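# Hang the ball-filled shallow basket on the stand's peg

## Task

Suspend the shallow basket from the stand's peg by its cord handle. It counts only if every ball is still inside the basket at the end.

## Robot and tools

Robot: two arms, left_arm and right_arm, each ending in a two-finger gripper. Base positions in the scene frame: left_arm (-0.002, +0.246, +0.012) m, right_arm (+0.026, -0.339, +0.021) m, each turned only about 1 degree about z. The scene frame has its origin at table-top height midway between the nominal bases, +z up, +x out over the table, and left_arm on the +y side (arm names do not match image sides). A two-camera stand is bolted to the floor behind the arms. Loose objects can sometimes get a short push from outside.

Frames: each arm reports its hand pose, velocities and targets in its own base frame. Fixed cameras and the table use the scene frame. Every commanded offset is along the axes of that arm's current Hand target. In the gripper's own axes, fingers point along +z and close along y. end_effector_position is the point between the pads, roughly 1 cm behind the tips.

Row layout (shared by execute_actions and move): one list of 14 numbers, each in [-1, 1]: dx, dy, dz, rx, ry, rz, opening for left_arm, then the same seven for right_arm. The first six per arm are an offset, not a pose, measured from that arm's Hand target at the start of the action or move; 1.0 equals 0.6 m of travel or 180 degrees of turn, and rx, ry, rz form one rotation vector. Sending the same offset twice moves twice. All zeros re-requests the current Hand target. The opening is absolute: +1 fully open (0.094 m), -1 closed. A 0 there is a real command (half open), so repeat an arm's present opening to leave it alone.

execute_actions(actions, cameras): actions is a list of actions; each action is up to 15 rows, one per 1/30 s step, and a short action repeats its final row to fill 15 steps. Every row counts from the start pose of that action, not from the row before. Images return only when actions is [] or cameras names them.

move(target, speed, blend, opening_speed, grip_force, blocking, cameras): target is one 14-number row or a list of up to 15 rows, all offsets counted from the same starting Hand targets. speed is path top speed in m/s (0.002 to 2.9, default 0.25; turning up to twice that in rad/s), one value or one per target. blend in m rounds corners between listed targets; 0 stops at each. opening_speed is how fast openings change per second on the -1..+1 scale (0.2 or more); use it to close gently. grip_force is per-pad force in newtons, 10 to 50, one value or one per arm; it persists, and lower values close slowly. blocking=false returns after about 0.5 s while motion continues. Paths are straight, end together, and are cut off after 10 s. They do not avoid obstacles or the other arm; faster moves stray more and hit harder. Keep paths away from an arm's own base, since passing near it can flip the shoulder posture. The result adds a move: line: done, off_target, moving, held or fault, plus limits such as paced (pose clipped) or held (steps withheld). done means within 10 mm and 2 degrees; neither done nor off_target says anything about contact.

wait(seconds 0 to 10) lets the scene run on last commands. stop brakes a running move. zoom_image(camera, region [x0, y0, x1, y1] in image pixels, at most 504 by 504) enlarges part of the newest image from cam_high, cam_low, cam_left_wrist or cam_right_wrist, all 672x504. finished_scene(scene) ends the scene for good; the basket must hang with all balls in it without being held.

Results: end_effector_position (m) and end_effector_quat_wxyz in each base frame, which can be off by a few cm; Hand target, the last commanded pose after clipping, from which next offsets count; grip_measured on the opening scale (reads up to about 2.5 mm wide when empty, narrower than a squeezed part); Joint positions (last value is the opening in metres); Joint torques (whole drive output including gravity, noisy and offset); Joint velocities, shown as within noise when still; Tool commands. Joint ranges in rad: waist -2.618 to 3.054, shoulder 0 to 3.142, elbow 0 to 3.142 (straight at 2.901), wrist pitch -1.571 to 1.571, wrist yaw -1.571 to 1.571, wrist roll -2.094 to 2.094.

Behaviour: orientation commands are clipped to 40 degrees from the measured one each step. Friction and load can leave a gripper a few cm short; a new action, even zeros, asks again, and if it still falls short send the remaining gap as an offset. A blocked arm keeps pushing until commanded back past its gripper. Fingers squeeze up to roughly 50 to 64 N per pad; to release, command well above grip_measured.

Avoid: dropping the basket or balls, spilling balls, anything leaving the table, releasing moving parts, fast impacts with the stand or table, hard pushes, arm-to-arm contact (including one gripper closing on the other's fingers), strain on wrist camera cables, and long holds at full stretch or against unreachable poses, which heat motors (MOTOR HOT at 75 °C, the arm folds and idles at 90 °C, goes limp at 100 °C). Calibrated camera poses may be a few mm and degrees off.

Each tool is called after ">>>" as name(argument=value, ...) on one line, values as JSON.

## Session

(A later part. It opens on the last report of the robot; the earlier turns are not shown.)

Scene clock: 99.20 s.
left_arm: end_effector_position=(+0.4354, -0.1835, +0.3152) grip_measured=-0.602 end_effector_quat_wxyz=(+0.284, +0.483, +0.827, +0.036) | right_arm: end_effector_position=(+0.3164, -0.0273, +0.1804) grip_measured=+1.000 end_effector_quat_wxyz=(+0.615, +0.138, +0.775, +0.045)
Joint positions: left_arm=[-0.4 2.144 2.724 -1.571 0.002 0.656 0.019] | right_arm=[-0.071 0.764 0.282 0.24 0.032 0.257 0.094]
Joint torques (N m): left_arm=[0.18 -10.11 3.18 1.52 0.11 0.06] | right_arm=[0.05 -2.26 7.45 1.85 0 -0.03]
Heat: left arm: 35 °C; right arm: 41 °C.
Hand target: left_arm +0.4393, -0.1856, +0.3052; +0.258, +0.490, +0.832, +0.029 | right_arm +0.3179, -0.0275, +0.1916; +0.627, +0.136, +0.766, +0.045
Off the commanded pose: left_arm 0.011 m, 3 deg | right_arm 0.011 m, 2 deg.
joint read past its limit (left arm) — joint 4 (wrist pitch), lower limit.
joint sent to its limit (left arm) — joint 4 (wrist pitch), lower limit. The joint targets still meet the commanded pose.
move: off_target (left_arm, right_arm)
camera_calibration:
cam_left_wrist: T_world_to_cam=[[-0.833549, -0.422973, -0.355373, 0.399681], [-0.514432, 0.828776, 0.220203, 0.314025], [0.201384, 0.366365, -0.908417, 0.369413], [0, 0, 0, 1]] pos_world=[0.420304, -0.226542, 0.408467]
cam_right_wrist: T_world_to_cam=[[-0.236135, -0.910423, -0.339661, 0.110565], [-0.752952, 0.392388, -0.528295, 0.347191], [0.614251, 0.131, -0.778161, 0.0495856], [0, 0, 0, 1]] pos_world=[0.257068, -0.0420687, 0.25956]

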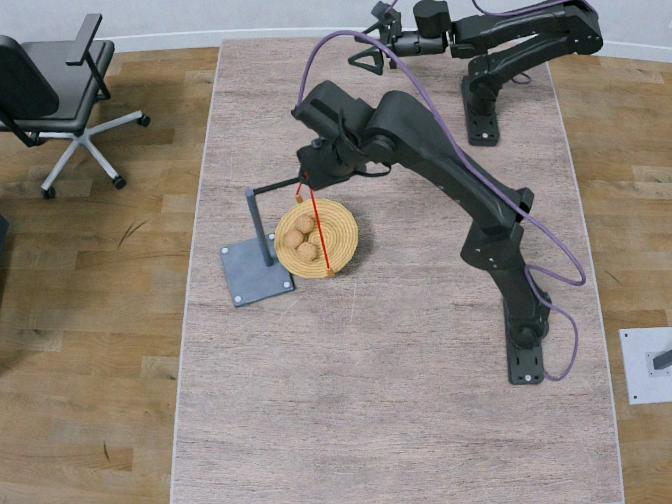

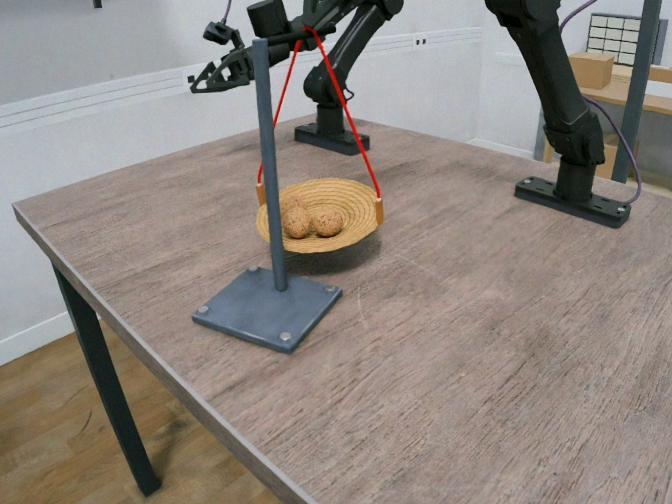

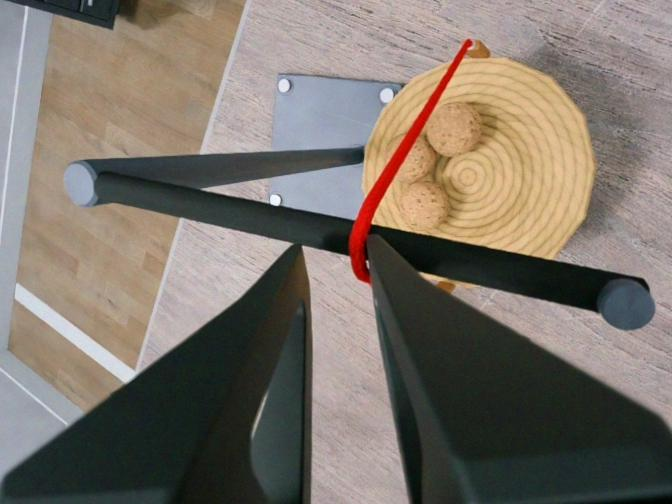

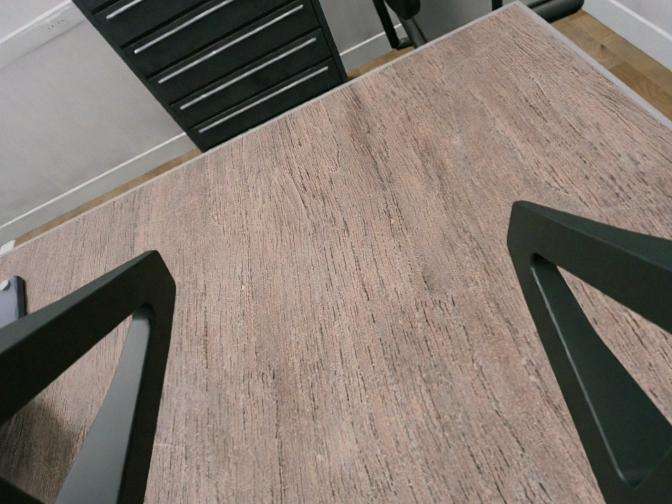

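>>> move(target=[0,0,-0.06,0,0,0,-0.6,0,0,0,0,0,0,1], cameras=["cam_high","cam_low","cam_left_wrist"], speed=0.03)

>>> zoom_image(camera="cam_low", region=[240, 0, 380, 110])

Scene clock: 100.83 s.
left_arm: end_effector_position=(+0.4343, -0.1830, +0.3161) grip_measured=-0.602 end_effector_quat_wxyz=(+0.285, +0.483, +0.827, +0.036) | right_arm: end_effector_position=(+0.3164, -0.0273, +0.1804) grip_measured=+1.000 end_effector_quat_wxyz=(+0.615, +0.138, +0.775, +0.045)
Joint positions: left_arm=[-0.4 2.129 2.7 -1.56 0.002 0.656 0.019] | right_arm=[-0.071 0.764 0.282 0.24 0.032 0.257 0.094]
Joint torques (N m): left_arm=[0.24 -16.06 3.52 1.4 0.1 0.06] | right_arm=[0.12 -2.18 7.8 1.86 0.04 -0.03]
Heat: left arm: 36 °C; right arm: 41 °C.
Hand target: left_arm +0.4228, -0.1782, +0.3365; +0.258, +0.490, +0.832, +0.029 | right_arm +0.3179, -0.0275, +0.1916; +0.627, +0.136, +0.766, +0.045
Off the commanded pose: left_arm 0.024 m, 3 deg | right_arm 0.011 m, 2 deg.
joint sent to its limit (left arm) — joint 4 (wrist pitch), lower limit. The joint targets are off in orientation, not in position.
move: off_target (left_arm, right_arm)
camera_calibration:
cam_left_wrist: T_world_to_cam=[[-0.832821, -0.423237, -0.356764, 0.399381], [-0.514825, 0.829039, 0.218287, 0.313821], [0.203384, 0.365465, -0.908334, 0.369127], [0, 0, 0, 1]] pos_world=[0.419101, -0.226041, 0.409273]
Images, in order (width x height): cam_high 672x504, cam_low 672x504, cam_left_wrist 672x504.

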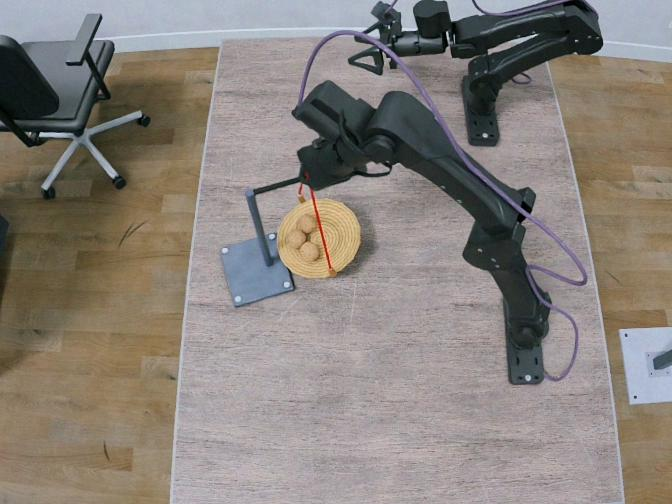

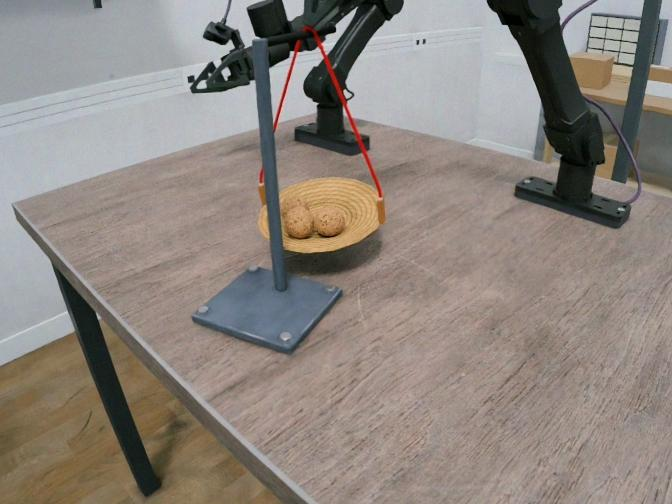

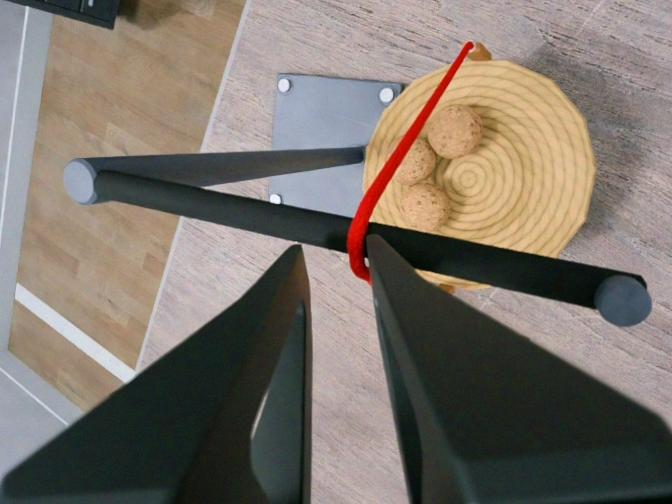

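Scaled by 3.600.

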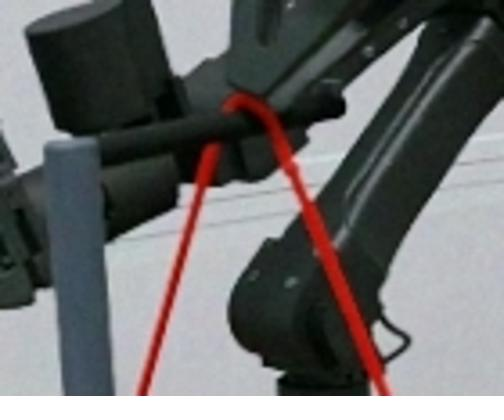

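>>> move(target=[0,0,-0.05,0,0,0,-0.6,0,0,0,0,0,0,1], cameras=["cam_high","cam_low","cam_left_wrist"], speed=0.03)

>>> zoom_image(camera="cam_low", region=[240, 0, 380, 110])

Scene clock: 102.87 s.
left_arm: end_effector_position=(+0.4206, -0.1772, +0.3419) grip_measured=-0.602 end_effector_quat_wxyz=(+0.310, +0.479, +0.820, +0.039) | right_arm: end_effector_position=(+0.3164, -0.0273, +0.1804) grip_measured=+1.000 end_effector_quat_wxyz=(+0.615, +0.138, +0.775, +0.045)
Joint positions: left_arm=[-0.4 2.063 2.691 -1.564 0.002 0.657 0.019] | right_arm=[-0.071 0.764 0.282 0.24 0.032 0.257 0.094]
Joint torques (N m): left_arm=[0.31 -15.27 3.52 1.53 0.11 0.06] | right_arm=[-0.2 -2.36 7.72 1.85 0.08 -0.02]
Heat: left arm: 36 °C; right arm: 41 °C.
Hand target: left_arm +0.4090, -0.1721, +0.3625; +0.258, +0.490, +0.832, +0.029 | right_arm +0.3179, -0.0275, +0.1916; +0.627, +0.136, +0.766, +0.045
Off the commanded pose: left_arm 0.024 m, 6 deg | right_arm 0.011 m, 2 deg.
joint sent to its limit (left arm) — joint 4 (wrist pitch), lower limit. The joint targets are off in orientation, not in position.
move: off_target (left_arm, right_arm)
camera_calibration:
cam_left_wrist: T_world_to_cam=[[-0.814858, -0.430558, -0.388107, 0.401479], [-0.524175, 0.833176, 0.176234, 0.315312], [0.247482, 0.347041, -0.904608, 0.37015], [0, 0, 0, 1]] pos_world=[0.400821, -0.218308, 0.435089]
Images, in order (width x height): cam_high 672x504, cam_low 672x504, cam_left_wrist 672x504.

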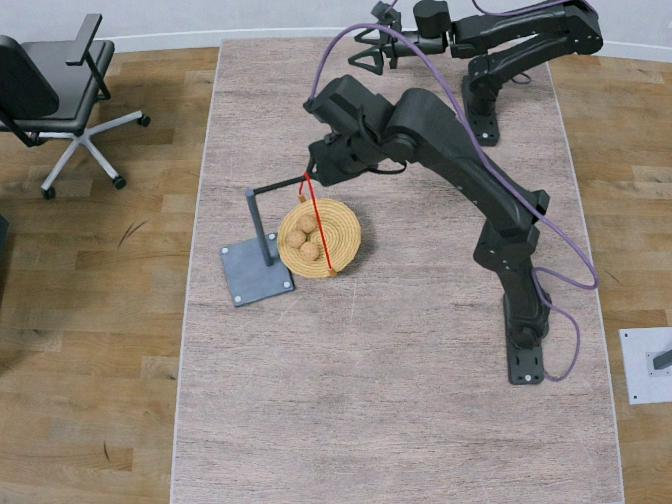

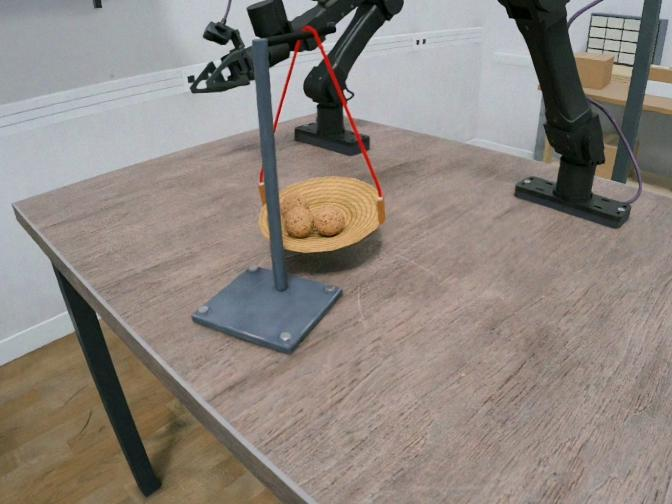

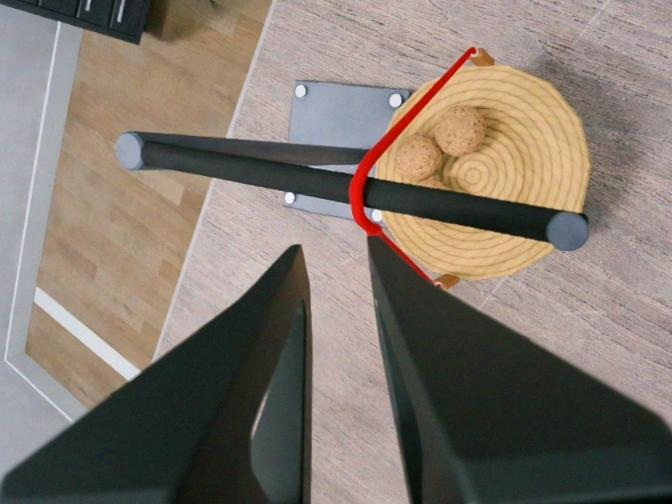

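Scaled by 3.600.

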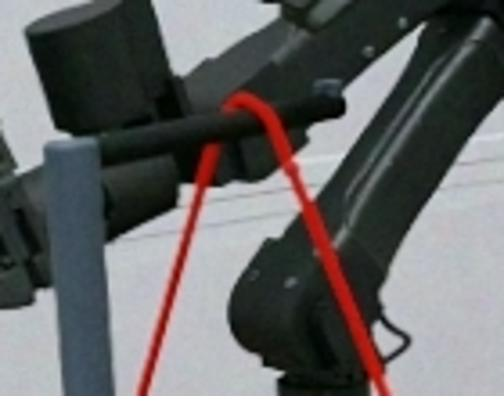

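>>> move(target=[0,0,-0.12,0,0,0,-0.6,0,0,0,0,0,0,1], cameras=["cam_low"], speed=0.1)

Scene clock: 104.17 s.
left_arm: end_effector_position=(+0.3859, -0.1626, +0.4033) grip_measured=-0.602 end_effector_quat_wxyz=(+0.378, +0.467, +0.798, +0.048) | right_arm: end_effector_position=(+0.3164, -0.0273, +0.1804) grip_measured=+1.000 end_effector_quat_wxyz=(+0.615, +0.138, +0.775, +0.045)
Joint positions: left_arm=[-0.4 1.916 2.691 -1.565 0.002 0.657 0.019] | right_arm=[-0.071 0.764 0.282 0.24 0.032 0.257 0.094]
Joint torques (N m): left_arm=[0.51 -11.97 5.38 1.72 0.11 0.05] | right_arm=[0.01 -2.37 7.72 1.88 0 -0.01]
Heat: left arm: 36 °C; right arm: 41 °C.
Hand target: left_arm +0.3761, -0.1574, +0.4247; +0.258, +0.490, +0.832, +0.029 | right_arm +0.3179, -0.0275, +0.1916; +0.627, +0.136, +0.766, +0.045
Off the commanded pose: left_arm 0.024 m, 15 deg | right_arm 0.011 m, 2 deg.
joint read past its limit (left arm) — joint 4 (wrist pitch), lower limit.
joint sent to its limit (left arm) — joint 4 (wrist pitch), lower limit. The joint targets are off in orientation, not in position.
move: off_target (left_arm, right_arm)
Images, in order (width x height): cam_low 672x504.

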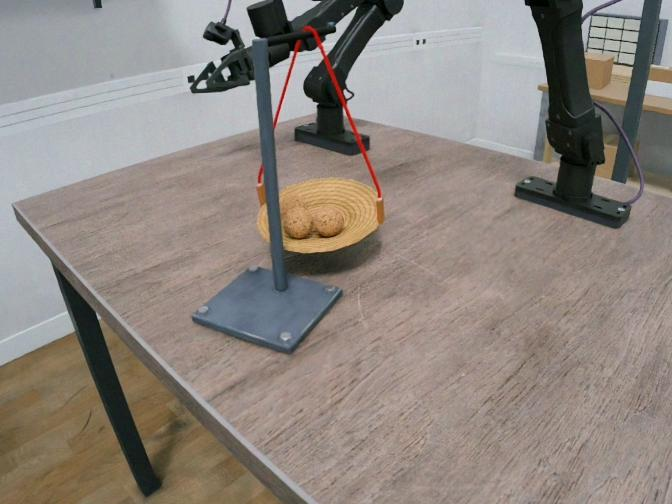

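>>> finished_scene(scene=1)

The scene is finished: the task was done.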